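## Task

Move the cryo box sitting on the desk into the freezer so it stands upright on the floor of the freezer's chamber, then swing the freezer door closed until the gasket keeps it shut. The other boxes must stay on their own levels, and the freezer, which is not fixed down, must end no more than a hand's width from its starting spot. At the end, release the box and withdraw the robot; the robot must not topple or finish leaning, or the task fails.

## Robot and tools

Robot: a TidyBot++ wheeled base (0.54 m long, 0.50 m wide, 0.38 m tall) with one seven-joint arm and a two-finger gripper. The shoulder sits 0.12 m ahead of the base centre at 0.68 m height. Segments: upper arm 0.42 m, forearm 0.31 m, hand 0.31 m. The arm begins folded, hand pointing down. Cameras: base_camera (fixed on the base, looking forward and down) and wrist_camera (fisheye on the hand, looking along it). A loose object may occasionally be nudged by the scene.

Frames: base frame has its origin on the floor below the base centre, x ahead, y to the left, z up, in metres. The odometry frame is the base frame as it was when the scene began; base_odometry reports x, y and heading (rad, left positive, -3.142 to 3.142) from wheel counts only, so wheel slip looks like travel.

move: one call carries one action, made of any of base, joints, target, plus optional speeds; its motions start together.
- base: an object of relative offsets from where the base last reported itself, measured along the base's own axes at the start: translate_m (metres, forward +, -2 to 2), strafe_m (metres, left +, -2 to 2), rotate_rad (radians, counter-clockwise from above +, -6.3 to 6.3).
- joints: absolute angle targets by name, in radians: joint_1_rad (whole-arm swivel, positive is clockwise from above), joint_2_rad (shoulder, -2.249 to 2.249), joint_3_rad, joint_4_rad (elbow, -2.579 to 2.579), joint_5_rad, joint_6_rad (wrist, -2.099 to 2.099), joint_7_rad; joints 1, 3, 5, 7 turn freely and take the short way, so rotate in steps under half a turn. gripper_pos runs 0 (open, about 85 mm gap) to 1 (closed); gap is roughly 85 x (1 - gripper_pos) mm.
- target: one list of seven numbers, an absolute hand pose in the base frame: x, y, z in metres, then quaternion qw, qx, qy, qz. The hand point is midway between the finger pads; its z axis points out along the fingers, fingers close along its y axis. With target, joints may only contain gripper_pos.
- speeds: per-action caps: translate_m and strafe_m 0.05 to 0.5 m/s (give one only when combining them), rotate_rad 0.1 to 1.57 rad/s.
- cameras: list of base_camera, wrist_camera or all; [] for none. blocking: true (default) returns once everything is at rest; false returns in about half a second while motion continues. A call with no action just reports.

wait(seconds 0 to 10, cameras): lets time pass with no new command. stop(cameras): brakes all your running motions. zoom_image(camera, region [x0, y0, x1, y1] pixels, max 504 x 504): enlarges part of that camera's latest image. read_manual(section "licences"): licence text only. finished_scene(scene): ends the current scene, given its number; irreversible.

Result lines: hand_pose (current hand pose, base frame), hand_target (where joints' targets would put the hand), joint_positions, gripper_pos, base_odometry, base_tilt (degrees, forward/right positive), motor_effort (percent of max, peak in brackets), motor temperatures, and statuses base_status, joint_status, hand_status: done, moving, off_target (resting away from the goal, maybe still pushing), stopped, not_followed (a check withheld the command; it may keep trying), contact_stop or time_out (an uncommanded stop; later calls in that reply are skipped), torque_fault, limit_stop_at_motor_heat. "pose unreachable" or "joint command not followed" mean arm targets were withheld; ARM HIT means the arm struck itself or the base. on_its_own lists uncommanded behaviour. The pictures line names the images in order.

Practical notes: hand moves usually land within about 3 cm; correct by adding (desired minus measured) to the last target. To hold a loaded hand still, resend hand_target, not hand_pose. Loads make the arm sag. A downward-pointing hand reaches about 0.94 m high at most, only near the base. Gripper done at 1 means it is empty; off_target means it holds something. Closed fingertips reach about 20 mm beyond the hand point.

Avoid: driving or turning while the arm is snagged above about 0.6 m (tip-over), sideways swings with the arm stretched, reaching far out from folded over nearby furniture, dropping or releasing moving items, slamming the door, hard pushes on the freezer, squeezing or twisting hard on something still supported, and long stretched-out holds that heat motors (60 °C warns, 75 °C faults). Torque faults freeze the arm for 10 s. Keep the freezer near its start.

Each tool is called after "Request:" as a command line: name --argument value for each argument, lists and objects as JSON in quotes; but a table of rows of numbers goes row by row, as --pt "numbers of a row", without its own name.

## Session

Request:
move

Scene clock: 0.00 s.
Motor temperatures (°C): [30 31 32 31 37 44 48]
base_odometry: x=+0.000 y=+0.000 heading=+0.000
base_tilt: forward=-1.2 right=+0.2
base_status: not commanded
joint_positions: joint_1_rad=+0.029 joint_2_rad=-0.309 joint_3_rad=+3.176 joint_4_rad=-2.524 joint_5_rad=-0.026 joint_6_rad=-0.890 joint_7_rad=+1.609 gripper_pos=+0.000
joint_status: not commanded
motor_effort: joint_1_rad=+0 joint_2_rad=-3 joint_3_rad=+0 joint_4_rad=+13 joint_5_rad=+1 joint_6_rad=+1 joint_7_rad=+1
hand_pose: x=+0.2545 y=+0.0004 z=+0.5830 quat_wxyz=(-0.015, +1.000, -0.020, +0.019) (m; base frame)
hand_target: x=+0.2547 y=+0.0003 z=+0.5831 quat_wxyz=(-0.015, +1.000, -0.020, +0.019) (m; base frame)
hand_status: not commanded
pictures: base_camera, wrist_camera
camera_calibration:
wrist_camera: T_world_to_cam=[[-0.0569144, -0.998257, -0.0156287, 0.0260914], [-0.997991, 0.0573216, -0.0269721, 0.322485], [0.0278209, 0.0140622, -0.999514, 0.71088], [0, 0, 0, 1]] pos_world=[0.303545, -0.00243601, 0.71964]

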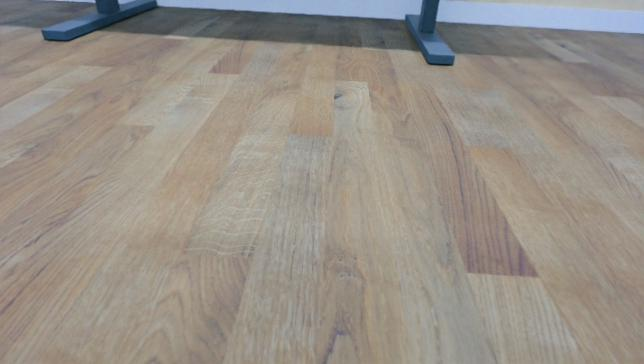

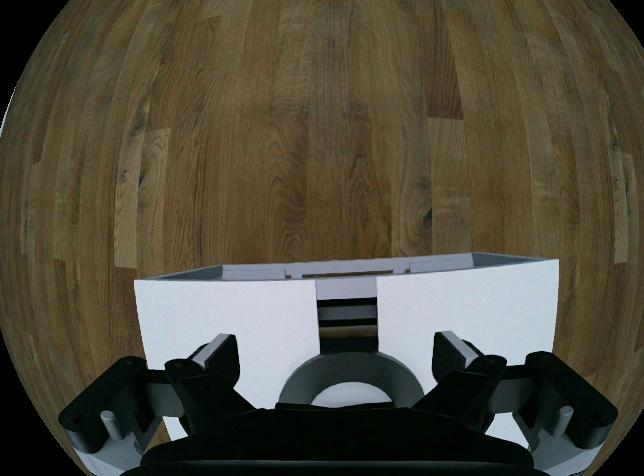

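Request:
move --joints '{"joint_6_rad": 0.5}'

Scene clock: 2.10 s.
Motor temperatures (°C): [30 31 32 31 37 44 48]
move: done
base_odometry: x=+0.000 y=+0.000 heading=+0.000
base_tilt: forward=-1.2 right=+0.2
base_status: not commanded
joint_positions: joint_1_rad=+0.029 joint_2_rad=-0.309 joint_3_rad=+3.176 joint_4_rad=-2.524 joint_5_rad=-0.026 joint_6_rad=+0.441 joint_7_rad=+1.609 gripper_pos=+0.000
joint_status: all done
motor_effort: joint_1_rad=+0(1) joint_2_rad=-8(8) joint_3_rad=+0(0) joint_4_rad=+18(19) joint_5_rad=+1(1) joint_6_rad=+8(9) joint_7_rad=+0(1)
hand_pose: x=+0.5468 y=-0.0302 z=+0.8313 quat_wxyz=(+0.024, +0.775, -0.025, +0.631) (m; base frame)
hand_target: x=+0.5500 y=-0.0310 z=+0.8493 quat_wxyz=(+0.026, +0.756, -0.025, +0.654) (m; base frame)
hand_status: not commanded
pictures: base_camera, wrist_camera
camera_calibration:
wrist_camera: T_world_to_cam=[[-0.0879749, -0.996093, -0.00772502, 0.0265802], [-0.209434, 0.0260778, -0.977475, 0.980717], [0.973857, -0.0843754, -0.210909, -0.224515], [0, 0, 0, 1]] pos_world=[0.426379, -0.0180421, 0.91148]

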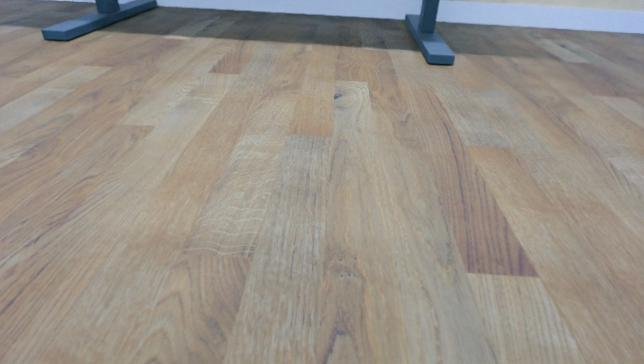

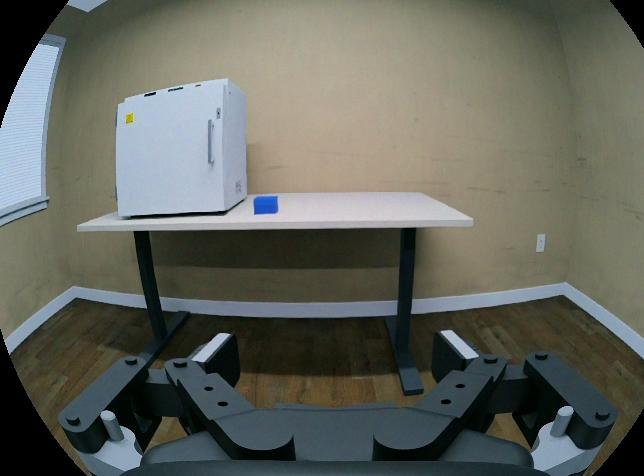

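Request:
zoom_image --camera "wrist_camera" --region '[60, 60, 310, 260]'

Scaled by 2.016.

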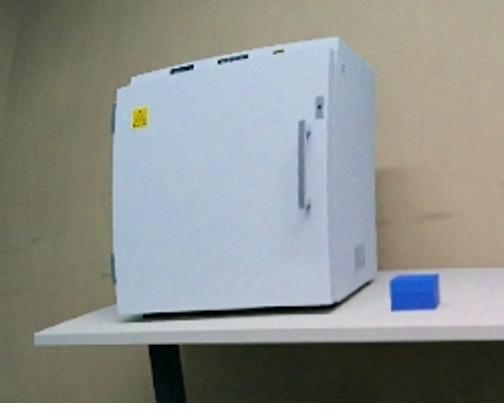

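Request:
move --base '{"translate_m": 0.80, "strafe_m": 0.262, "rotate_rad": 0.07}' --joints '{"joint_1_rad": -0.005, "joint_2_rad": -0.300, "joint_3_rad": 3.135, "joint_4_rad": -2.243, "joint_6_rad": 0.33, "gripper_pos": 0.3}'

Scene clock: 8.20 s.
Motor temperatures (°C): [30 31 32 31 37 44 48]
move: done
base_odometry: x=+0.800 y=+0.262 heading=+0.071
base_tilt: forward=-1.1 right=+0.2
base_status: done
joint_positions: joint_1_rad=+0.020 joint_2_rad=-0.300 joint_3_rad=+3.156 joint_4_rad=-2.262 joint_5_rad=-0.026 joint_6_rad=+0.374 joint_7_rad=+1.609 gripper_pos=+0.300
joint_status: all done
motor_effort: joint_1_rad=+0(2) joint_2_rad=-10(12) joint_3_rad=+0(2) joint_4_rad=+20(21) joint_5_rad=+1(1) joint_6_rad=+8(10) joint_7_rad=+0(1)
hand_pose: x=+0.5963 y=-0.0188 z=+0.9588 quat_wxyz=(+0.018, +0.713, -0.012, +0.701) (m; base frame)
hand_target: x=+0.5984 y=+0.0047 z=+0.9563 quat_wxyz=(+0.004, +0.722, +0.007, +0.692) (m; base frame)
hand_status: not commanded
pictures: base_camera, wrist_camera
camera_calibration:
wrist_camera: T_world_to_cam=[[-0.0580806, -0.998287, -0.0070466, 0.0248011], [-0.0259883, 0.00856806, -0.999626, 1.02695], [0.997974, -0.0578757, -0.0264414, -0.435587], [0, 0, 0, 1]] pos_world=[0.462834, -0.00925034, 1.01523]

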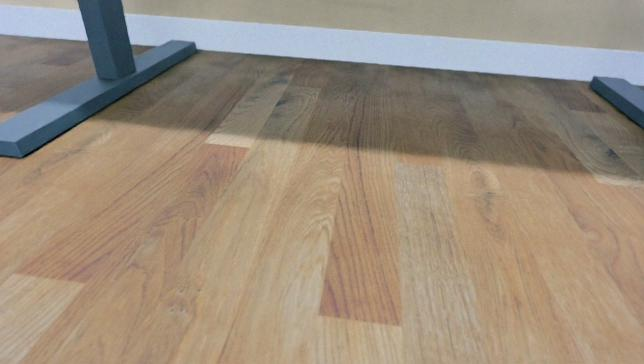

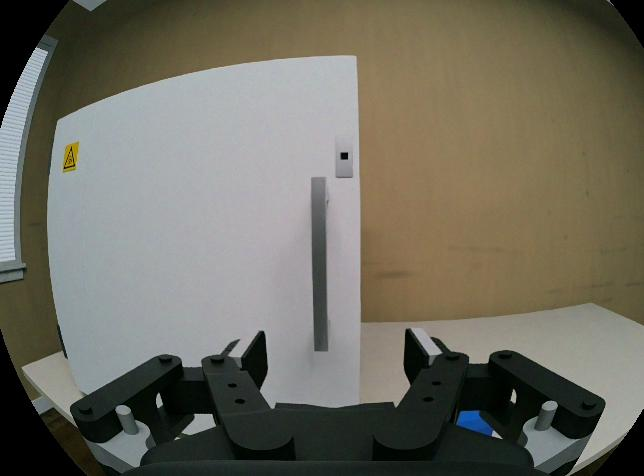

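Request:
move --base '{"strafe_m": 0.032, "rotate_rad": -0.068}' --joints '{"joint_1_rad": -0.03, "joint_3_rad": 3.105}' --cameras '["wrist_camera"]'

Scene clock: 10.17 s.
Motor temperatures (°C): [30 31 32 31 37 44 48]
move: done
base_odometry: x=+0.798 y=+0.294 heading=+0.002
base_tilt: forward=-1.1 right=+0.2
base_status: done
joint_positions: joint_1_rad=-0.006 joint_2_rad=-0.300 joint_3_rad=+3.124 joint_4_rad=-2.262 joint_5_rad=-0.026 joint_6_rad=+0.373 joint_7_rad=+1.609 gripper_pos=+0.300
joint_status: all done
motor_effort: joint_1_rad=+0(2) joint_2_rad=-10(10) joint_3_rad=+0(2) joint_4_rad=+21(21) joint_5_rad=+1(1) joint_6_rad=+8(10) joint_7_rad=+0(1)
hand_pose: x=+0.5961 y=+0.0110 z=+0.9586 quat_wxyz=(+0.002, +0.713, +0.012, +0.701) (m; base frame)
hand_target: x=+0.5970 y=+0.0328 z=+0.9561 quat_wxyz=(-0.011, +0.721, +0.029, +0.692) (m; base frame)
hand_status: not commanded
pictures: wrist_camera
camera_calibration:
wrist_camera: T_world_to_cam=[[-0.00133393, -0.999996, 0.00252009, 0.0115136], [-0.0266504, -0.00248364, -0.999642, 1.02699], [0.999644, -0.00140061, -0.0266469, -0.435164], [0, 0, 0, 1]] pos_world=[0.462394, 0.0134548, 1.015]

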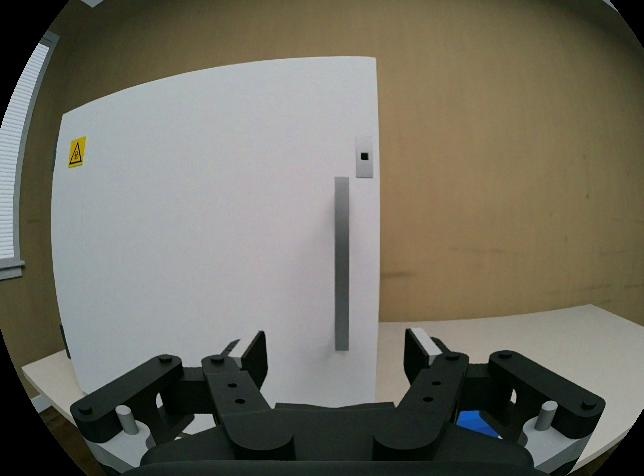

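Request:
move --base '{"translate_m": 0.10, "strafe_m": -0.003}' --speeds '{"translate_m": 0.25}' --cameras '["wrist_camera"]'

Scene clock: 11.97 s.
Motor temperatures (°C): [30 31 32 32 37 44 48]
move: done
base_odometry: x=+0.898 y=+0.292 heading=+0.002
base_tilt: forward=-1.1 right=+0.2
base_status: done
joint_positions: joint_1_rad=-0.006 joint_2_rad=-0.294 joint_3_rad=+3.124 joint_4_rad=-2.260 joint_5_rad=-0.026 joint_6_rad=+0.372 joint_7_rad=+1.609 gripper_pos=+0.300
joint_status: not commanded
motor_effort: joint_1_rad=+0(1) joint_2_rad=-10(12) joint_3_rad=+0(1) joint_4_rad=+21(22) joint_5_rad=+1(1) joint_6_rad=+8(9) joint_7_rad=+0(1)
hand_pose: x=+0.5980 y=+0.0111 z=+0.9563 quat_wxyz=(+0.002, +0.715, +0.012, +0.699) (m; base frame)
hand_target: x=+0.5970 y=+0.0328 z=+0.9561 quat_wxyz=(-0.011, +0.721, +0.029, +0.692) (m; base frame)
hand_status: not commanded
pictures: wrist_camera
camera_calibration:
wrist_camera: T_world_to_cam=[[-0.00114413, -0.999996, 0.0025537, 0.0114749], [-0.0322712, -0.00251545, -0.999476, 1.02794], [0.999478, -0.00122594, -0.0322682, -0.431589], [0, 0, 0, 1]] pos_world=[0.46455, 0.0135315, 1.01344]

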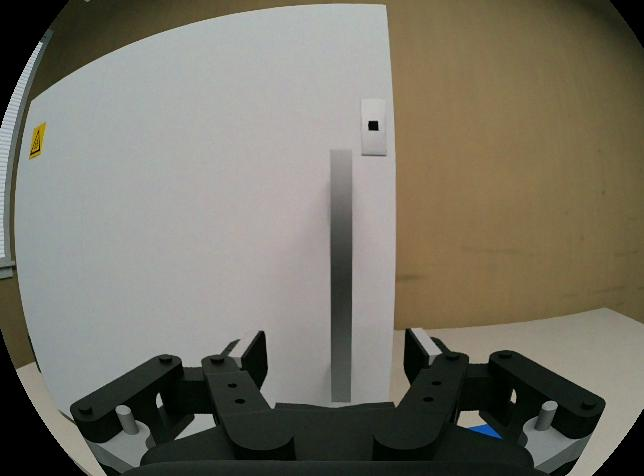

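Request:
move --base '{"translate_m": 0.05, "strafe_m": -0.002}' --speeds '{"translate_m": 0.15}' --cameras '[]'

Request:
move --joints '{"gripper_pos": 0.95}' --cameras '["wrist_camera"]'

Scene clock: 13.23 s.
Motor temperatures (°C): [30 31 32 32 37 44 48]
move: done
base_odometry: x=+0.948 y=+0.290 heading=+0.002
base_tilt: forward=-1.2 right=+0.2
base_status: done
joint_positions: joint_1_rad=-0.006 joint_2_rad=-0.294 joint_3_rad=+3.124 joint_4_rad=-2.260 joint_5_rad=-0.026 joint_6_rad=+0.371 joint_7_rad=+1.609 gripper_pos=+0.300
joint_status: not commanded
motor_effort: joint_1_rad=+0(1) joint_2_rad=-10(12) joint_3_rad=+0(1) joint_4_rad=+19(21) joint_5_rad=+1(1) joint_6_rad=+9(9) joint_7_rad=+1(1)
hand_pose: x=+0.5981 y=+0.0112 z=+0.9563 quat_wxyz=(+0.002, +0.715, +0.012, +0.699) (m; base frame)
hand_target: x=+0.5970 y=+0.0328 z=+0.9561 quat_wxyz=(-0.011, +0.721, +0.029, +0.692) (m; base frame)
hand_status: not commanded
pictures: none
No camera images: "cameras" was empty.

Scene clock: 14.13 s.
Motor temperatures (°C): [30 31 32 32 37 44 48]
move: off_target
base_odometry: x=+0.948 y=+0.290 heading=+0.002
base_tilt: forward=-1.1 right=+0.2
base_status: not commanded
joint_positions: joint_1_rad=-0.007 joint_2_rad=-0.295 joint_3_rad=+3.125 joint_4_rad=-2.259 joint_5_rad=-0.026 joint_6_rad=+0.370 joint_7_rad=+1.609 gripper_pos=+0.903
joint_status: gripper_pos off_target (ended at +0.903, target +0.950)
motor_effort: joint_1_rad=-3(6) joint_2_rad=-11(11) joint_3_rad=-3(7) joint_4_rad=+21(23) joint_5_rad=+3(4) joint_6_rad=+9(10) joint_7_rad=+2(2)
hand_pose: x=+0.5978 y=+0.0105 z=+0.9564 quat_wxyz=(+0.002, +0.715, +0.011, +0.699) (m; base frame)
hand_target: x=+0.5970 y=+0.0328 z=+0.9561 quat_wxyz=(-0.011, +0.721, +0.029, +0.692) (m; base frame)
hand_status: not commanded
pictures: wrist_camera
camera_calibration:
wrist_camera: T_world_to_cam=[[-0.00220032, -0.999995, 0.00213042, 0.0118768], [-0.0331869, -0.00205623, -0.999447, 1.02853], [0.999447, -0.00226981, -0.0331822, -0.430526], [0, 0, 0, 1]] pos_world=[0.464448, 0.0130144, 1.01365]

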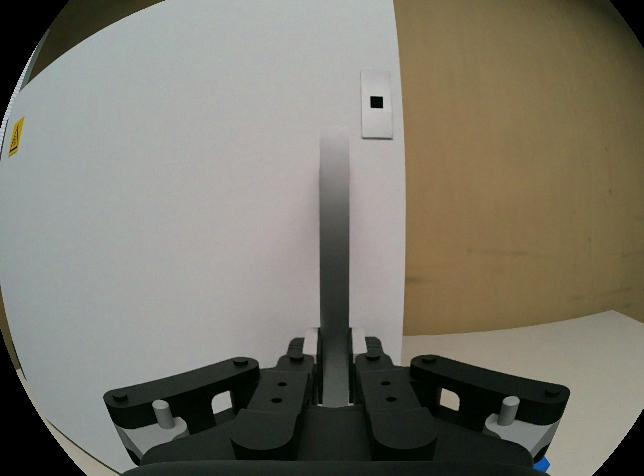

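Request:
move --base '{"translate_m": -0.0945, "strafe_m": 0.197, "rotate_rad": -0.262}' --speeds '{"translate_m": 0.15, "rotate_rad": 0.17}' --cameras '["wrist_camera"]'

Scene clock: 18.13 s.
Motor temperatures (°C): [30 31 32 32 37 44 48]
move: done
base_odometry: x=+0.853 y=+0.487 heading=-0.260
base_tilt: forward=-1.1 right=+0.2
base_status: done
joint_positions: joint_1_rad=-0.007 joint_2_rad=-0.292 joint_3_rad=+3.130 joint_4_rad=-2.251 joint_5_rad=-0.026 joint_6_rad=+0.359 joint_7_rad=+1.609 gripper_pos=+0.903
joint_status: not commanded
motor_effort: joint_1_rad=-2(11) joint_2_rad=-11(17) joint_3_rad=-1(13) joint_4_rad=+22(24) joint_5_rad=+3(6) joint_6_rad=+9(11) joint_7_rad=+2(2)
hand_pose: x=+0.5998 y=+0.0077 z=+0.9564 quat_wxyz=(+0.003, +0.717, +0.009, +0.697) (m; base frame)
hand_target: x=+0.5970 y=+0.0328 z=+0.9561 quat_wxyz=(-0.011, +0.721, +0.029, +0.692) (m; base frame)
hand_status: not commanded
pictures: wrist_camera
camera_calibration:
wrist_camera: T_world_to_cam=[[-0.00716085, -0.999974, 0.000602068, 0.0135098], [-0.038968, -0.000322575, -0.99924, 1.03184], [0.999215, -0.00717887, -0.0389647, -0.426761], [0, 0, 0, 1]] pos_world=[0.466732, 0.0107786, 1.01442]

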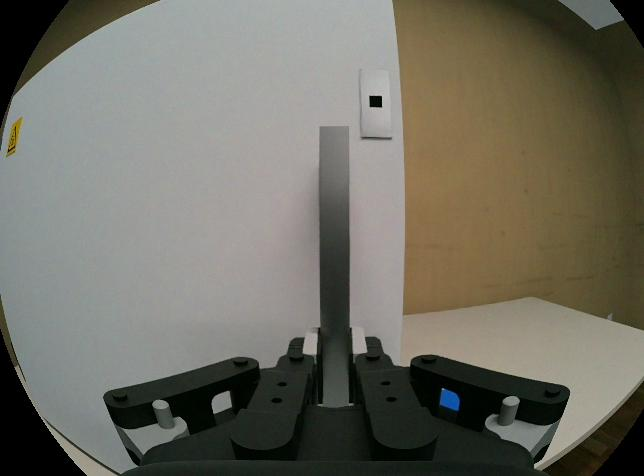

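Request:
move --base '{"translate_m": -0.103, "strafe_m": 0.225, "rotate_rad": -0.297}' --speeds '{"translate_m": 0.2, "rotate_rad": 0.2}' --cameras '["wrist_camera"]'

Scene clock: 20.30 s.
Motor temperatures (°C): [30 31 32 32 37 44 48]
move: done
base_odometry: x=+0.811 y=+0.731 heading=-0.557
base_tilt: forward=-1.2 right=+0.2
base_status: done
joint_positions: joint_1_rad=+0.000 joint_2_rad=-0.292 joint_3_rad=+3.133 joint_4_rad=-2.251 joint_5_rad=-0.026 joint_6_rad=+0.359 joint_7_rad=+1.609 gripper_pos=+0.903
joint_status: not commanded
motor_effort: joint_1_rad=-6(11) joint_2_rad=-11(12) joint_3_rad=-6(13) joint_4_rad=+22(25) joint_5_rad=+4(6) joint_6_rad=+9(11) joint_7_rad=+2(2)
hand_pose: x=+0.5998 y=+0.0033 z=+0.9563 quat_wxyz=(+0.006, +0.718, +0.006, +0.696) (m; base frame)
hand_target: x=+0.5970 y=+0.0328 z=+0.9561 quat_wxyz=(-0.011, +0.721, +0.029, +0.692) (m; base frame)
hand_status: not commanded
pictures: wrist_camera
camera_calibration:
wrist_camera: T_world_to_cam=[[-0.0159644, -0.999873, 0.0000044611, 0.0149618], [-0.0392517, 0.000622254, -0.999229, 1.03198], [0.999102, -0.0159523, -0.0392567, -0.426448], [0, 0, 0, 1]] pos_world=[0.466811, 0.00751494, 1.01444]

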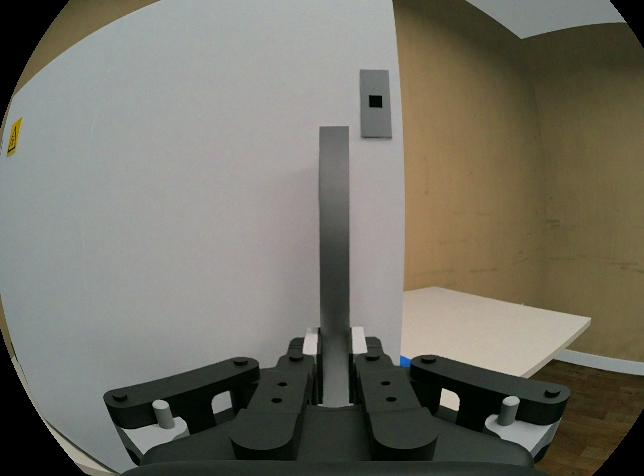

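Request:
move --base '{"translate_m": -0.101, "strafe_m": 0.214, "rotate_rad": -0.296}' --speeds '{"translate_m": 0.2, "rotate_rad": 0.2}' --cameras '[]'

Request:
move --base '{"translate_m": -0.103, "strafe_m": 0.221, "rotate_rad": -0.297}' --speeds '{"translate_m": 0.2, "rotate_rad": 0.2}' --cameras '["wrist_camera"]'

Scene clock: 22.73 s.
Motor temperatures (°C): [30 31 32 32 37 44 48]
move: done
base_odometry: x=+0.839 y=+0.966 heading=-0.853
base_tilt: forward=-1.1 right=+0.2
base_status: done
joint_positions: joint_1_rad=-0.004 joint_2_rad=-0.292 joint_3_rad=+3.127 joint_4_rad=-2.251 joint_5_rad=-0.026 joint_6_rad=+0.358 joint_7_rad=+1.609 gripper_pos=+0.903
joint_status: not commanded
motor_effort: joint_1_rad=-4(11) joint_2_rad=-10(11) joint_3_rad=-4(13) joint_4_rad=+21(24) joint_5_rad=+4(6) joint_6_rad=+8(10) joint_7_rad=+2(2)
hand_pose: x=+0.5996 y=+0.0085 z=+0.9563 quat_wxyz=(+0.003, +0.718, +0.010, +0.696) (m; base frame)
hand_target: x=+0.5970 y=+0.0328 z=+0.9561 quat_wxyz=(-0.011, +0.721, +0.029, +0.692) (m; base frame)
hand_status: not commanded
pictures: none
No camera images: "cameras" was empty.

Scene clock: 24.70 s.
Motor temperatures (°C): [30 31 32 32 37 44 48]
move: done
base_odometry: x=+0.938 y=+1.189 heading=-1.150
base_tilt: forward=-1.1 right=+0.2
base_status: done
joint_positions: joint_1_rad=-0.005 joint_2_rad=-0.292 joint_3_rad=+3.127 joint_4_rad=-2.251 joint_5_rad=-0.026 joint_6_rad=+0.358 joint_7_rad=+1.609 gripper_pos=+0.903
joint_status: not commanded
motor_effort: joint_1_rad=-4(11) joint_2_rad=-11(12) joint_3_rad=-5(13) joint_4_rad=+21(24) joint_5_rad=+4(6) joint_6_rad=+8(10) joint_7_rad=+1(2)
hand_pose: x=+0.5996 y=+0.0089 z=+0.9563 quat_wxyz=(+0.003, +0.718, +0.010, +0.696) (m; base frame)
hand_target: x=+0.5970 y=+0.0328 z=+0.9561 quat_wxyz=(-0.011, +0.721, +0.029, +0.692) (m; base frame)
hand_status: not commanded
pictures: wrist_camera
camera_calibration:
wrist_camera: T_world_to_cam=[[-0.00509442, -0.999986, 0.0017353, 0.0124838], [-0.0396203, -0.00153212, -0.999214, 1.03213], [0.999202, -0.00515917, -0.0396119, -0.426021], [0, 0, 0, 1]] pos_world=[0.466638, 0.011867, 1.01442]

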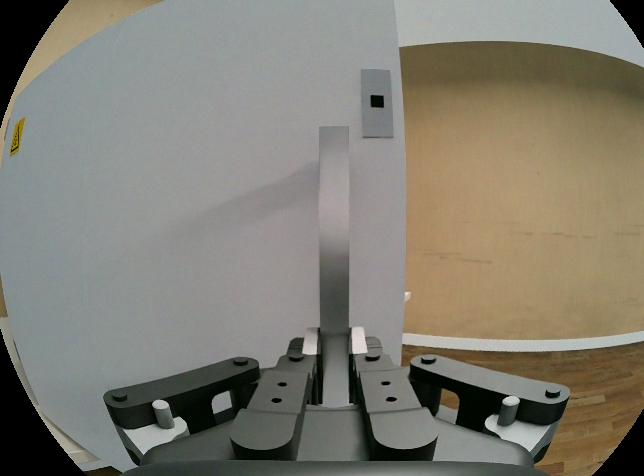

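Request:
move --base '{"translate_m": -0.105, "strafe_m": 0.220, "rotate_rad": -0.297}' --speeds '{"translate_m": 0.2, "rotate_rad": 0.2}' --cameras '["wrist_camera"]'

Scene clock: 26.70 s.
Motor temperatures (°C): [30 31 32 32 37 44 48]
move: done
base_odometry: x=+1.096 y=+1.375 heading=-1.447
base_tilt: forward=-1.1 right=+0.2
base_status: done
joint_positions: joint_1_rad=-0.008 joint_2_rad=-0.292 joint_3_rad=+3.123 joint_4_rad=-2.251 joint_5_rad=-0.026 joint_6_rad=+0.357 joint_7_rad=+1.609 gripper_pos=+0.903
joint_status: not commanded
motor_effort: joint_1_rad=-5(11) joint_2_rad=-11(13) joint_3_rad=-5(13) joint_4_rad=+21(24) joint_5_rad=+4(6) joint_6_rad=+9(11) joint_7_rad=+2(2)
hand_pose: x=+0.5996 y=+0.0120 z=+0.9563 quat_wxyz=(+0.001, +0.718, +0.012, +0.696) (m; base frame)
hand_target: x=+0.5970 y=+0.0328 z=+0.9561 quat_wxyz=(-0.011, +0.721, +0.029, +0.692) (m; base frame)
hand_status: not commanded
pictures: wrist_camera
camera_calibration:
wrist_camera: T_world_to_cam=[[0.00080175, -0.999996, 0.00267365, 0.011142], [-0.0397047, -0.00270338, -0.999208, 1.03224], [0.999211, 0.000694959, -0.0397067, -0.425926], [0, 0, 0, 1]] pos_world=[0.466566, 0.0142285, 1.01448]

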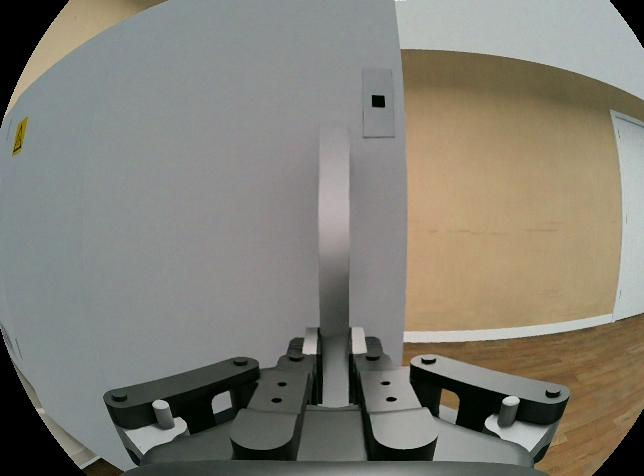

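Request:
move --joints '{"gripper_pos": 0.0}' --cameras '[]'

Request:
move --base '{"translate_m": -0.11}' --speeds '{"translate_m": 0.3}' --cameras '["wrist_camera"]'

Scene clock: 29.07 s.
Motor temperatures (°C): [30 31 32 32 37 44 48]
move: done
base_odometry: x=+1.096 y=+1.375 heading=-1.447
base_tilt: forward=-1.2 right=+0.2
base_status: not commanded
joint_positions: joint_1_rad=-0.013 joint_2_rad=-0.293 joint_3_rad=+3.118 joint_4_rad=-2.251 joint_5_rad=-0.026 joint_6_rad=+0.357 joint_7_rad=+1.609 gripper_pos=+0.000
joint_status: all done
motor_effort: joint_1_rad=+0(3) joint_2_rad=-10(11) joint_3_rad=+0(3) joint_4_rad=+21(21) joint_5_rad=+1(4) joint_6_rad=+8(9) joint_7_rad=+0(2)
hand_pose: x=+0.5993 y=+0.0171 z=+0.9564 quat_wxyz=(-0.002, +0.717, +0.016, +0.696) (m; base frame)
hand_target: x=+0.5970 y=+0.0328 z=+0.9561 quat_wxyz=(-0.011, +0.721, +0.029, +0.692) (m; base frame)
hand_status: not commanded
pictures: none
No camera images: "cameras" was empty.

Scene clock: 30.37 s.
Motor temperatures (°C): [30 31 32 32 37 44 48]
move: done
base_odometry: x=+1.082 y=+1.484 heading=-1.447
base_tilt: forward=-1.2 right=+0.2
base_status: done
joint_positions: joint_1_rad=-0.013 joint_2_rad=-0.303 joint_3_rad=+3.118 joint_4_rad=-2.251 joint_5_rad=-0.026 joint_6_rad=+0.357 joint_7_rad=+1.609 gripper_pos=+0.000
joint_status: not commanded
motor_effort: joint_1_rad=+0(1) joint_2_rad=-9(14) joint_3_rad=+0(1) joint_4_rad=+20(22) joint_5_rad=+1(1) joint_6_rad=+9(9) joint_7_rad=+0(1)
hand_pose: x=+0.5965 y=+0.0171 z=+0.9613 quat_wxyz=(-0.002, +0.714, +0.016, +0.700) (m; base frame)
hand_target: x=+0.5970 y=+0.0328 z=+0.9561 quat_wxyz=(-0.011, +0.721, +0.029, +0.692) (m; base frame)
hand_status: not commanded
pictures: wrist_camera
camera_calibration:
wrist_camera: T_world_to_cam=[[0.0105334, -0.999936, 0.00412669, 0.00899305], [-0.0292581, -0.00443336, -0.999562, 1.03121], [0.999516, 0.0104081, -0.0293029, -0.432999], [0, 0, 0, 1]] pos_world=[0.462866, 0.0180709, 1.01804]

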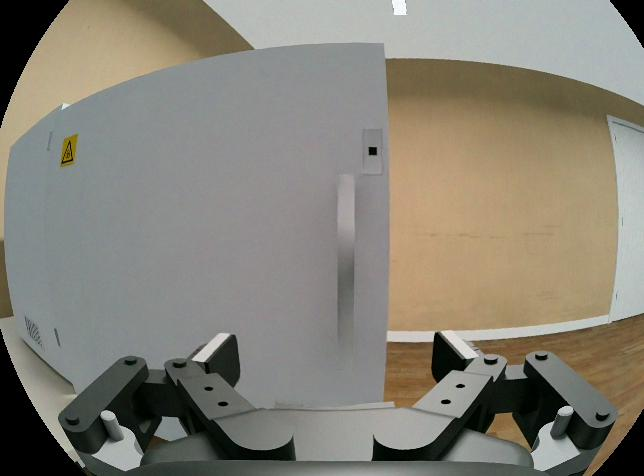

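Request:
move --base '{"translate_m": 0.374, "strafe_m": -0.512}' --joints '{"joint_1_rad": 0.02, "joint_2_rad": -0.31, "joint_3_rad": 3.149, "joint_4_rad": -2.5, "joint_6_rad": -0.2}' --cameras '[]'

Scene clock: 32.97 s.
Motor temperatures (°C): [30 31 32 32 37 44 48]
move: done
base_odometry: x=+0.620 y=+1.050 heading=-1.447
base_tilt: forward=-1.1 right=+0.2
base_status: done
joint_positions: joint_1_rad=-0.002 joint_2_rad=-0.305 joint_3_rad=+3.134 joint_4_rad=-2.493 joint_5_rad=-0.026 joint_6_rad=-0.153 joint_7_rad=+1.609 gripper_pos=+0.000
joint_status: all done
motor_effort: joint_1_rad=+0(2) joint_2_rad=-6(9) joint_3_rad=+0(3) joint_4_rad=+17(22) joint_5_rad=+1(1) joint_6_rad=+5(9) joint_7_rad=+0(1)
hand_pose: x=+0.4724 y=+0.0061 z=+0.6847 quat_wxyz=(+0.000, +0.921, +0.011, +0.390) (m; base frame)
hand_target: x=+0.4593 y=-0.0062 z=+0.6727 quat_wxyz=(+0.004, +0.930, -0.006, +0.367) (m; base frame)
hand_status: not commanded
pictures: none
No camera images: "cameras" was empty.

Request:
move --base '{"translate_m": 0.925, "strafe_m": 0.066, "rotate_rad": 1.447}' --joints '{"joint_2_rad": 0.095, "joint_4_rad": -2.315, "joint_6_rad": 0.54}'

Scene clock: 36.63 s.
Motor temperatures (°C): [30 31 32 32 37 44 48]
move: done
base_odometry: x=+0.799 y=+0.140 heading=+0.000
base_tilt: forward=-1.1 right=+0.2
base_status: done
joint_positions: joint_1_rad=+0.008 joint_2_rad=+0.093 joint_3_rad=+3.139 joint_4_rad=-2.331 joint_5_rad=-0.026 joint_6_rad=+0.481 joint_7_rad=+1.609 gripper_pos=+0.000
joint_status: all done
motor_effort: joint_1_rad=+0(2) joint_2_rad=-19(21) joint_3_rad=+0(2) joint_4_rad=+16(19) joint_5_rad=+1(2) joint_6_rad=+8(9) joint_7_rad=+0(1)
hand_pose: x=+0.6547 y=-0.0054 z=+0.7505 quat_wxyz=(+0.011, +0.826, +0.000, +0.564) (m; base frame)
hand_target: x=+0.6662 y=-0.0177 z=+0.7750 quat_wxyz=(+0.018, +0.805, -0.009, +0.593) (m; base frame)
hand_status: not commanded
pictures: base_camera, wrist_camera
camera_calibration:
wrist_camera: T_world_to_cam=[[-0.0316055, -0.99947, 0.00778939, 0.0115917], [-0.372609, 0.0045505, -0.927977, 0.99326], [0.92745, -0.0322316, -0.372555, -0.192524], [0, 0, 0, 1]] pos_world=[0.54902, 0.000860375, 0.849907]

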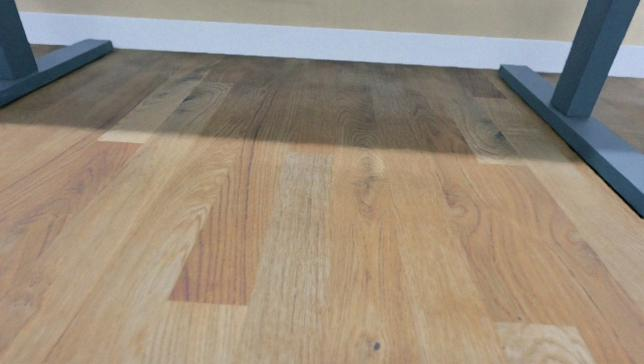

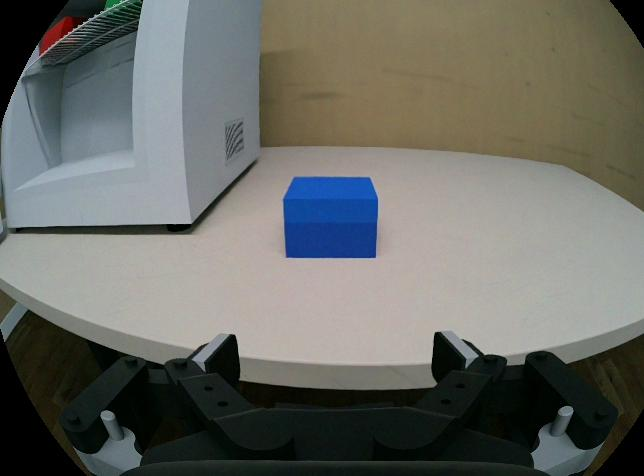

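Request:
move --base '{"translate_m": 0.132, "strafe_m": -0.005}' --joints '{"joint_1_rad": -0.025, "joint_3_rad": 3.107, "joint_4_rad": -2.305}' --speeds '{"translate_m": 0.3}' --cameras '["wrist_camera"]'

Request:
zoom_image --camera "wrist_camera" --region '[180, 180, 500, 420]'

Scene clock: 38.60 s.
Motor temperatures (°C): [30 31 32 32 37 44 48]
move: done
base_odometry: x=+0.932 y=+0.135 heading=+0.000
base_tilt: forward=-1.1 right=+0.2
base_status: done
joint_positions: joint_1_rad=-0.011 joint_2_rad=+0.098 joint_3_rad=+3.119 joint_4_rad=-2.320 joint_5_rad=-0.026 joint_6_rad=+0.484 joint_7_rad=+1.609 gripper_pos=+0.000
joint_status: all done
motor_effort: joint_1_rad=-1(2) joint_2_rad=-19(21) joint_3_rad=+0(2) joint_4_rad=+15(17) joint_5_rad=+1(1) joint_6_rad=+8(9) joint_7_rad=+0(1)
hand_pose: x=+0.6587 y=+0.0157 z=+0.7540 quat_wxyz=(-0.001, +0.823, +0.016, +0.567) (m; base frame)
hand_target: x=+0.6684 y=+0.0295 z=+0.7801 quat_wxyz=(-0.009, +0.801, +0.025, +0.598) (m; base frame)
hand_status: not commanded
pictures: wrist_camera
camera_calibration:
wrist_camera: T_world_to_cam=[[0.00765331, -0.999955, 0.00561901, 0.00853717], [-0.364876, -0.00802429, -0.931021, 0.995275], [0.931025, 0.00507515, -0.364921, -0.202964], [0, 0, 0, 1]] pos_world=[0.552052, 0.0175532, 0.852509]

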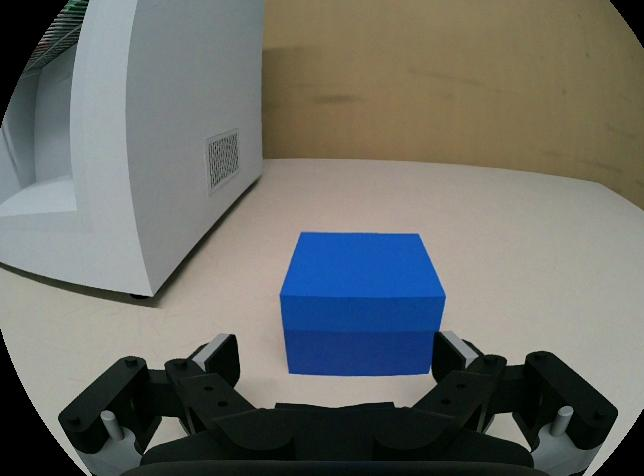

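Scaled by 1.575.

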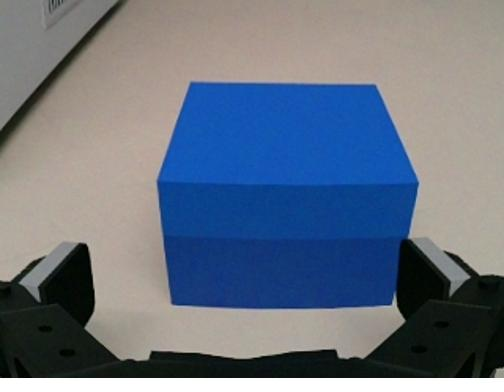

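Request:
move --base '{"translate_m": 0.008, "strafe_m": 0.006, "rotate_rad": -0.025}' --cameras '["wrist_camera"]'

Request:
zoom_image --camera "wrist_camera" --region '[180, 180, 500, 420]'

Scene clock: 40.00 s.
Motor temperatures (°C): [30 31 32 32 37 44 48]
move: done
base_odometry: x=+0.940 y=+0.141 heading=-0.025
base_tilt: forward=-1.1 right=+0.2
base_status: done
joint_positions: joint_1_rad=-0.011 joint_2_rad=+0.099 joint_3_rad=+3.119 joint_4_rad=-2.318 joint_5_rad=-0.026 joint_6_rad=+0.484 joint_7_rad=+1.609 gripper_pos=+0.000
joint_status: not commanded
motor_effort: joint_1_rad=+0(2) joint_2_rad=-19(21) joint_3_rad=+0(1) joint_4_rad=+15(17) joint_5_rad=+1(1) joint_6_rad=+8(9) joint_7_rad=+0(1)
hand_pose: x=+0.6594 y=+0.0158 z=+0.7547 quat_wxyz=(-0.001, +0.823, +0.016, +0.568) (m; base frame)
hand_target: x=+0.6684 y=+0.0295 z=+0.7801 quat_wxyz=(-0.009, +0.801, +0.025, +0.598) (m; base frame)
hand_status: not commanded
pictures: wrist_camera
camera_calibration:
wrist_camera: T_world_to_cam=[[0.00786674, -0.999954, 0.00555187, 0.0085815], [-0.363304, -0.00803072, -0.931636, 0.995661], [0.931637, 0.00531192, -0.36335, -0.204963], [0, 0, 0, 1]] pos_world=[0.552611, 0.0176657, 0.853073]

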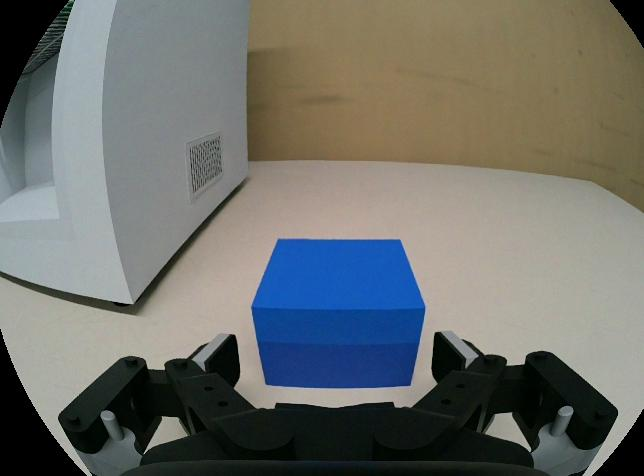

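Scaled by 1.575.

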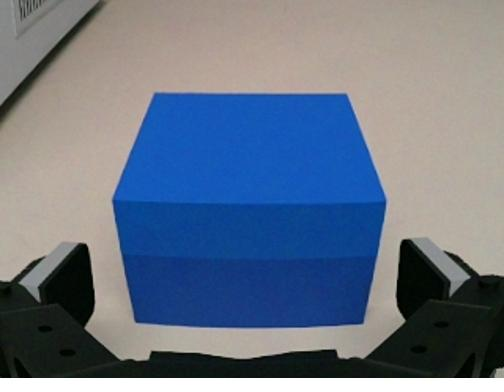

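Request:
move --base '{"translate_m": 0.062, "strafe_m": -0.001}' --speeds '{"translate_m": 0.15}' --cameras '[]'

Request:
move --joints '{"gripper_pos": 0.35}' --cameras '["wrist_camera"]'

Scene clock: 41.27 s.
Motor temperatures (°C): [30 31 32 32 37 44 48]
move: done
base_odometry: x=+1.002 y=+0.138 heading=-0.025
base_tilt: forward=-1.1 right=+0.2
base_status: done
joint_positions: joint_1_rad=-0.011 joint_2_rad=+0.098 joint_3_rad=+3.119 joint_4_rad=-2.318 joint_5_rad=-0.026 joint_6_rad=+0.484 joint_7_rad=+1.609 gripper_pos=+0.000
joint_status: not commanded
motor_effort: joint_1_rad=+0(1) joint_2_rad=-20(21) joint_3_rad=+0(1) joint_4_rad=+15(17) joint_5_rad=+1(1) joint_6_rad=+8(8) joint_7_rad=+0(1)
hand_pose: x=+0.6596 y=+0.0158 z=+0.7554 quat_wxyz=(-0.001, +0.822, +0.016, +0.569) (m; base frame)
hand_target: x=+0.6684 y=+0.0295 z=+0.7801 quat_wxyz=(-0.009, +0.801, +0.025, +0.598) (m; base frame)
hand_status: not commanded
pictures: none
No camera images: "cameras" was empty.

Scene clock: 42.00 s.
Motor temperatures (°C): [30 31 32 32 37 44 48]
move: off_target
base_odometry: x=+1.002 y=+0.138 heading=-0.025
base_tilt: forward=-1.1 right=+0.2
base_status: not commanded
joint_positions: joint_1_rad=-0.011 joint_2_rad=+0.098 joint_3_rad=+3.119 joint_4_rad=-2.318 joint_5_rad=-0.026 joint_6_rad=+0.485 joint_7_rad=+1.609 gripper_pos=+0.151
joint_status: gripper_pos off_target (ended at +0.151, target +0.350)
motor_effort: joint_1_rad=+0(0) joint_2_rad=-20(20) joint_3_rad=+0(0) joint_4_rad=+16(17) joint_5_rad=+1(1) joint_6_rad=+8(9) joint_7_rad=+0(1)
hand_pose: x=+0.6598 y=+0.0158 z=+0.7558 quat_wxyz=(-0.001, +0.822, +0.016, +0.569) (m; base frame)
hand_target: x=+0.6684 y=+0.0295 z=+0.7801 quat_wxyz=(-0.009, +0.801, +0.025, +0.598) (m; base frame)
hand_status: not commanded
pictures: wrist_camera
camera_calibration:
wrist_camera: T_world_to_cam=[[0.00781998, -0.999954, 0.0055208, 0.00862796], [-0.360736, -0.0079702, -0.932634, 0.995866], [0.932635, 0.00530163, -0.360781, -0.207528], [0, 0, 0, 1]] pos_world=[0.552725, 0.0176651, 0.853858]

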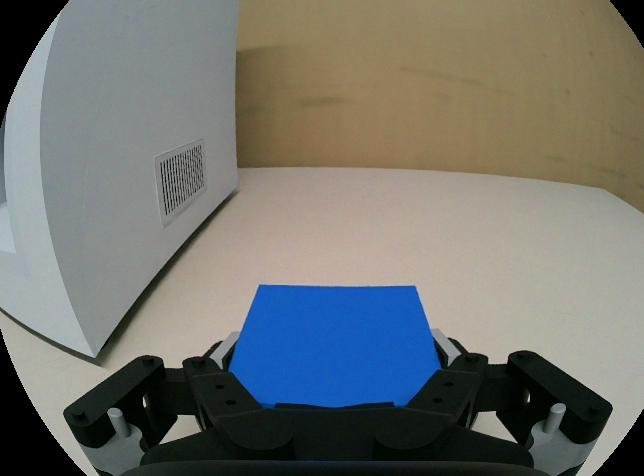

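Request:
move --joints '{"joint_2_rad": -0.14, "joint_4_rad": -2.114, "joint_6_rad": 0.008}' --blocking false --cameras '[]'

Request:
move --base '{"translate_m": -0.15}' --cameras '["wrist_camera"]'

Scene clock: 43.53 s.
Motor temperatures (°C): [30 31 32 32 37 44 48]
move: moving
base_odometry: x=+1.002 y=+0.138 heading=-0.025
base_tilt: forward=-1.1 right=+0.2
base_status: not commanded
joint_positions: joint_1_rad=-0.011 joint_2_rad=+0.012 joint_3_rad=+3.119 joint_4_rad=-2.240 joint_5_rad=-0.026 joint_6_rad=+0.293 joint_7_rad=+1.609 gripper_pos=+0.151
joint_status: joint_2_rad moving; joint_4_rad moving; joint_6_rad moving
motor_effort: joint_1_rad=+0(1) joint_2_rad=-21(23) joint_3_rad=+0(0) joint_4_rad=+20(21) joint_5_rad=+1(1) joint_6_rad=+9(10) joint_7_rad=+0(1)
hand_pose: x=+0.6558 y=+0.0173 z=+0.7869 quat_wxyz=(-0.003, +0.830, +0.017, +0.558) (m; base frame)
hand_target: x=+0.6558 y=+0.0316 z=+0.8211 quat_wxyz=(-0.010, +0.819, +0.028, +0.574) (m; base frame)
hand_status: not commanded
pictures: none
No camera images: "cameras" was empty.

Scene clock: 45.03 s.
Motor temperatures (°C): [30 31 32 32 37 44 48]
move: done
base_odometry: x=+0.852 y=+0.142 heading=-0.025
base_tilt: forward=-1.1 right=+0.2
base_status: done
joint_positions: joint_1_rad=-0.012 joint_2_rad=-0.128 joint_3_rad=+3.118 joint_4_rad=-2.137 joint_5_rad=-0.026 joint_6_rad=+0.044 joint_7_rad=+1.609 gripper_pos=+0.151
joint_status: all done
motor_effort: joint_1_rad=+0(2) joint_2_rad=-16(21) joint_3_rad=+0(3) joint_4_rad=+21(23) joint_5_rad=+1(1) joint_6_rad=+10(10) joint_7_rad=+0(1)
hand_pose: x=+0.6368 y=+0.0196 z=+0.8460 quat_wxyz=(-0.005, +0.832, +0.020, +0.555) (m; base frame)
hand_target: x=+0.6353 y=+0.0328 z=+0.8552 quat_wxyz=(-0.011, +0.832, +0.031, +0.554) (m; base frame)
hand_status: not commanded
pictures: wrist_camera
camera_calibration:
wrist_camera: T_world_to_cam=[[0.018082, -0.999826, 0.0046875, 0.00627741], [-0.392939, -0.0114172, -0.919494, 1.0812], [0.919387, 0.0147844, -0.393077, -0.118008], [0, 0, 0, 1]] pos_world=[0.533226, 0.0203653, 0.947738]

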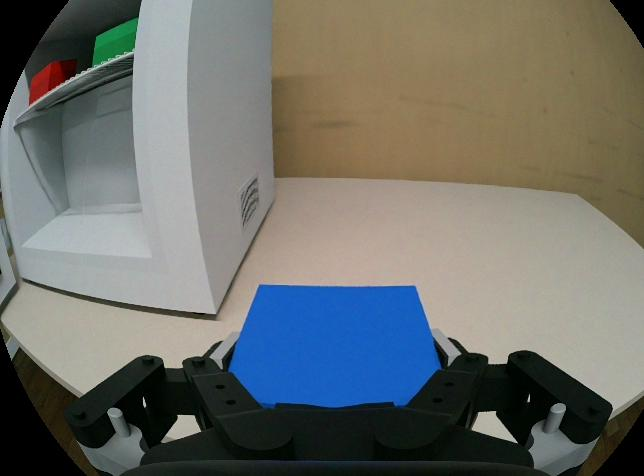

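Request:
move --base '{"translate_m": 0.089, "strafe_m": 0.3565}' --joints '{"joint_2_rad": -0.155, "joint_4_rad": -2.093}' --cameras '["wrist_camera"]'

Request:
zoom_image --camera "wrist_camera" --region '[60, 0, 560, 400]'

Scene clock: 47.77 s.
Motor temperatures (°C): [30 31 32 32 37 44 48]
move: done
base_odometry: x=+0.949 y=+0.496 heading=-0.024
base_tilt: forward=-1.1 right=+0.2
base_status: done
joint_positions: joint_1_rad=-0.014 joint_2_rad=-0.138 joint_3_rad=+3.114 joint_4_rad=-2.120 joint_5_rad=-0.026 joint_6_rad=+0.040 joint_7_rad=+1.609 gripper_pos=+0.151
joint_status: all done
motor_effort: joint_1_rad=+0(2) joint_2_rad=-16(17) joint_3_rad=+0(2) joint_4_rad=+22(23) joint_5_rad=+1(1) joint_6_rad=+9(10) joint_7_rad=+0(1)
hand_pose: x=+0.6385 y=+0.0229 z=+0.8601 quat_wxyz=(-0.006, +0.825, +0.022, +0.564) (m; base frame)
hand_target: x=+0.6374 y=+0.0331 z=+0.8751 quat_wxyz=(-0.011, +0.821, +0.031, +0.569) (m; base frame)
hand_status: not commanded
pictures: wrist_camera
camera_calibration:
wrist_camera: T_world_to_cam=[[0.0238343, -0.999703, 0.00501533, 0.00545684], [-0.371113, -0.0135059, -0.92849, 1.08871], [0.928282, 0.0202686, -0.371325, -0.138586], [0, 0, 0, 1]] pos_world=[0.532552, 0.0229682, 0.95937]

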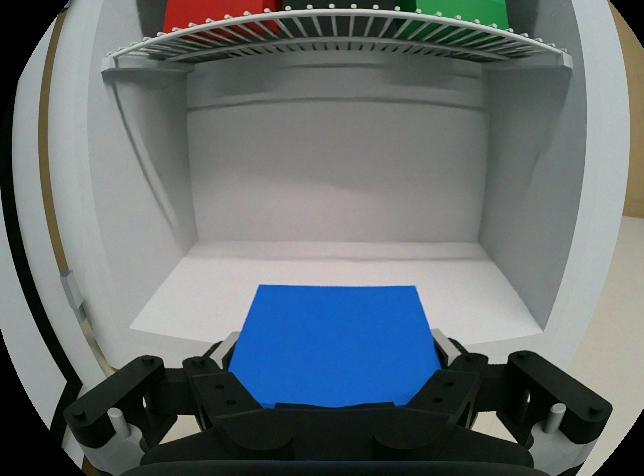

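Scaled by 1.008.

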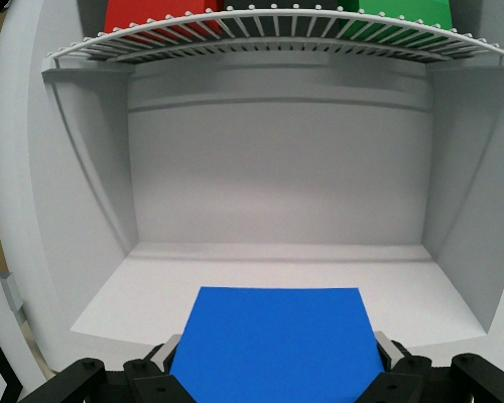

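Request:
move --base '{"translate_m": 0.151}' --speeds '{"translate_m": 0.2}' --cameras '["wrist_camera"]'

Request:
move --joints '{"joint_2_rad": -0.117, "joint_4_rad": -2.17, "joint_6_rad": 0.17}' --cameras '["wrist_camera"]'

Scene clock: 49.90 s.
Motor temperatures (°C): [30 31 32 32 37 44 48]
move: done
base_odometry: x=+1.101 y=+0.493 heading=-0.024
base_tilt: forward=-1.1 right=+0.2
base_status: done
joint_positions: joint_1_rad=-0.014 joint_2_rad=-0.142 joint_3_rad=+3.114 joint_4_rad=-2.119 joint_5_rad=-0.026 joint_6_rad=+0.039 joint_7_rad=+1.609 gripper_pos=+0.151
joint_status: not commanded
motor_effort: joint_1_rad=+0(1) joint_2_rad=-16(19) joint_3_rad=+0(1) joint_4_rad=+22(23) joint_5_rad=+1(1) joint_6_rad=+8(10) joint_7_rad=+0(1)
hand_pose: x=+0.6380 y=+0.0229 z=+0.8619 quat_wxyz=(-0.006, +0.824, +0.022, +0.566) (m; base frame)
hand_target: x=+0.6374 y=+0.0331 z=+0.8751 quat_wxyz=(-0.011, +0.821, +0.031, +0.569) (m; base frame)
hand_status: not commanded
pictures: wrist_camera
camera_calibration:
wrist_camera: T_world_to_cam=[[0.0238402, -0.999703, 0.00504275, 0.00543534], [-0.368303, -0.0134722, -0.929608, 1.08938], [0.9294, 0.0203048, -0.368514, -0.140568], [0, 0, 0, 1]] pos_world=[0.531738, 0.0229643, 0.960872]

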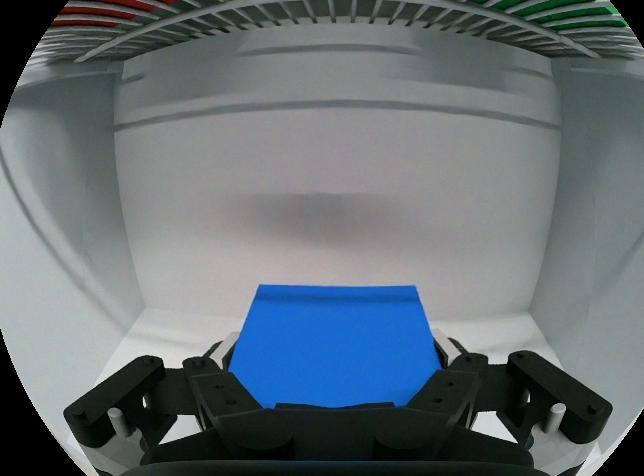

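Scene clock: 50.77 s.
Motor temperatures (°C): [30 31 32 32 37 44 48]
move: done
base_odometry: x=+1.101 y=+0.493 heading=-0.024
base_tilt: forward=-1.1 right=+0.2
base_status: not commanded
joint_positions: joint_1_rad=-0.014 joint_2_rad=-0.116 joint_3_rad=+3.114 joint_4_rad=-2.167 joint_5_rad=-0.026 joint_6_rad=+0.118 joint_7_rad=+1.609 gripper_pos=+0.151
joint_status: all done
motor_effort: joint_1_rad=+0(1) joint_2_rad=-17(18) joint_3_rad=+0(0) joint_4_rad=+21(24) joint_5_rad=+1(1) joint_6_rad=+9(11) joint_7_rad=+0(1)
hand_pose: x=+0.6395 y=+0.0221 z=+0.8441 quat_wxyz=(-0.006, +0.823, +0.022, +0.568) (m; base frame)
hand_target: x=+0.6433 y=+0.0319 z=+0.8582 quat_wxyz=(-0.010, +0.808, +0.029, +0.588) (m; base frame)
hand_status: not commanded
pictures: wrist_camera
camera_calibration:
wrist_camera: T_world_to_cam=[[0.0220368, -0.999744, 0.00512883, 0.00584799], [-0.362834, -0.0127778, -0.931766, 1.07163], [0.931593, 0.0186722, -0.363023, -0.154551], [0, 0, 0, 1]] pos_world=[0.532673, 0.0224254, 0.942372]

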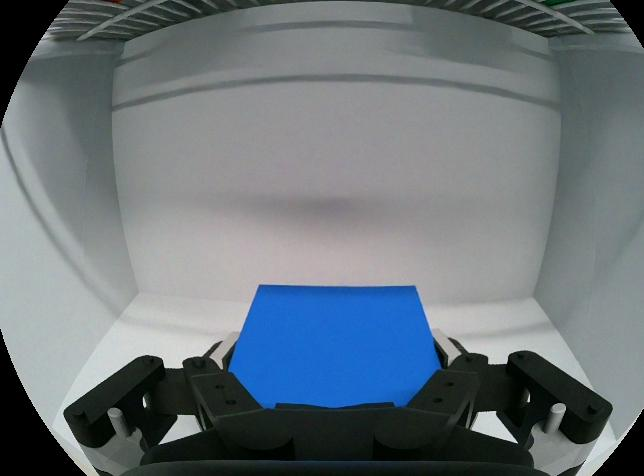

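Request:
move --joints '{"joint_2_rad": -0.110, "joint_4_rad": -2.184, "joint_6_rad": 0.195}'

Scene clock: 52.70 s.
Motor temperatures (°C): [30 31 32 32 37 44 48]
move: done
base_odometry: x=+1.101 y=+0.493 heading=-0.024
base_tilt: forward=-1.1 right=+0.2
base_status: not commanded
joint_positions: joint_1_rad=-0.014 joint_2_rad=-0.112 joint_3_rad=+3.114 joint_4_rad=-2.178 joint_5_rad=-0.026 joint_6_rad=+0.137 joint_7_rad=+1.609 gripper_pos=+0.151
joint_status: all done
motor_effort: joint_1_rad=+0(1) joint_2_rad=-17(18) joint_3_rad=+0(0) joint_4_rad=+22(22) joint_5_rad=+1(1) joint_6_rad=+10(10) joint_7_rad=+0(1)
hand_pose: x=+0.6393 y=+0.0220 z=+0.8415 quat_wxyz=(-0.005, +0.821, +0.022, +0.570) (m; base frame)
hand_target: x=+0.6435 y=+0.0316 z=+0.8539 quat_wxyz=(-0.010, +0.807, +0.029, +0.590) (m; base frame)
hand_status: not commanded
pictures: base_camera, wrist_camera
camera_calibration:
wrist_camera: T_world_to_cam=[[0.0216042, -0.999753, 0.00518403, 0.00591794], [-0.358781, -0.0125927, -0.933337, 1.06787], [0.933172, 0.0183041, -0.358964, -0.159695], [0, 0, 0, 1]] pos_world=[0.532024, 0.0222869, 0.939323]

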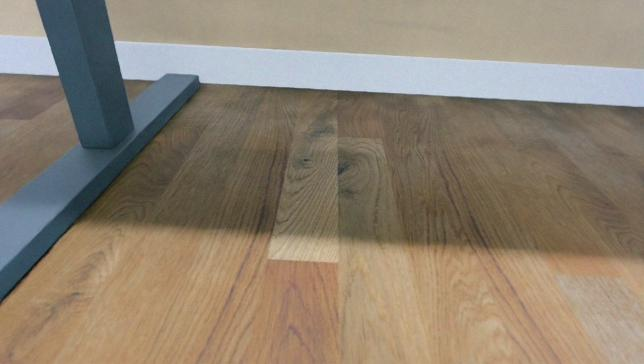

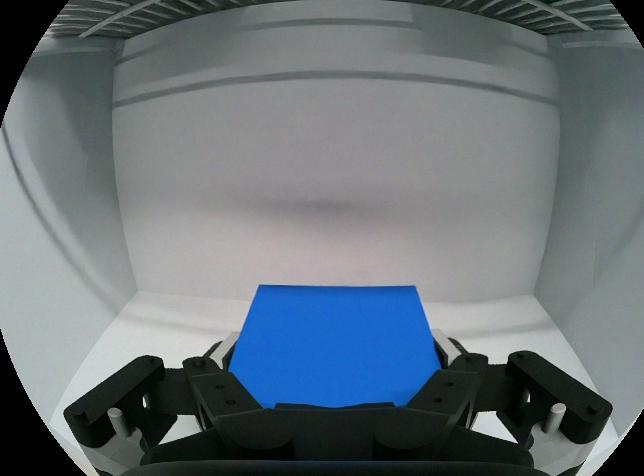

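Request:
move --joints '{"joint_2_rad": -0.104, "joint_4_rad": -2.196, "joint_6_rad": 0.215}' --cameras '["wrist_camera"]'

Scene clock: 53.27 s.
Motor temperatures (°C): [30 31 32 32 37 44 48]
move: done
base_odometry: x=+1.101 y=+0.493 heading=-0.024
base_tilt: forward=-1.1 right=+0.2
base_status: not commanded
joint_positions: joint_1_rad=-0.014 joint_2_rad=-0.107 joint_3_rad=+3.114 joint_4_rad=-2.189 joint_5_rad=-0.026 joint_6_rad=+0.154 joint_7_rad=+1.609 gripper_pos=+0.151
joint_status: all done
motor_effort: joint_1_rad=+0(0) joint_2_rad=-17(18) joint_3_rad=+0(0) joint_4_rad=+21(22) joint_5_rad=+1(1) joint_6_rad=+9(10) joint_7_rad=+0(1)
hand_pose: x=+0.6391 y=+0.0218 z=+0.8378 quat_wxyz=(-0.005, +0.821, +0.021, +0.570) (m; base frame)
hand_target: x=+0.6434 y=+0.0314 z=+0.8499 quat_wxyz=(-0.010, +0.806, +0.028, +0.591) (m; base frame)
hand_status: not commanded
pictures: wrist_camera
camera_calibration:
wrist_camera: T_world_to_cam=[[0.0212375, -0.999761, 0.00523651, 0.00596675], [-0.357784, -0.0124909, -0.933721, 1.06402], [0.933563, 0.0179563, -0.357964, -0.161971], [0, 0, 0, 1]] pos_world=[0.531773, 0.0221642, 0.935485]

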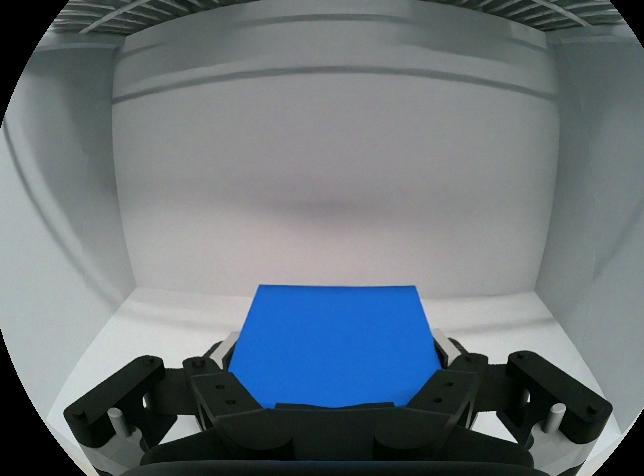

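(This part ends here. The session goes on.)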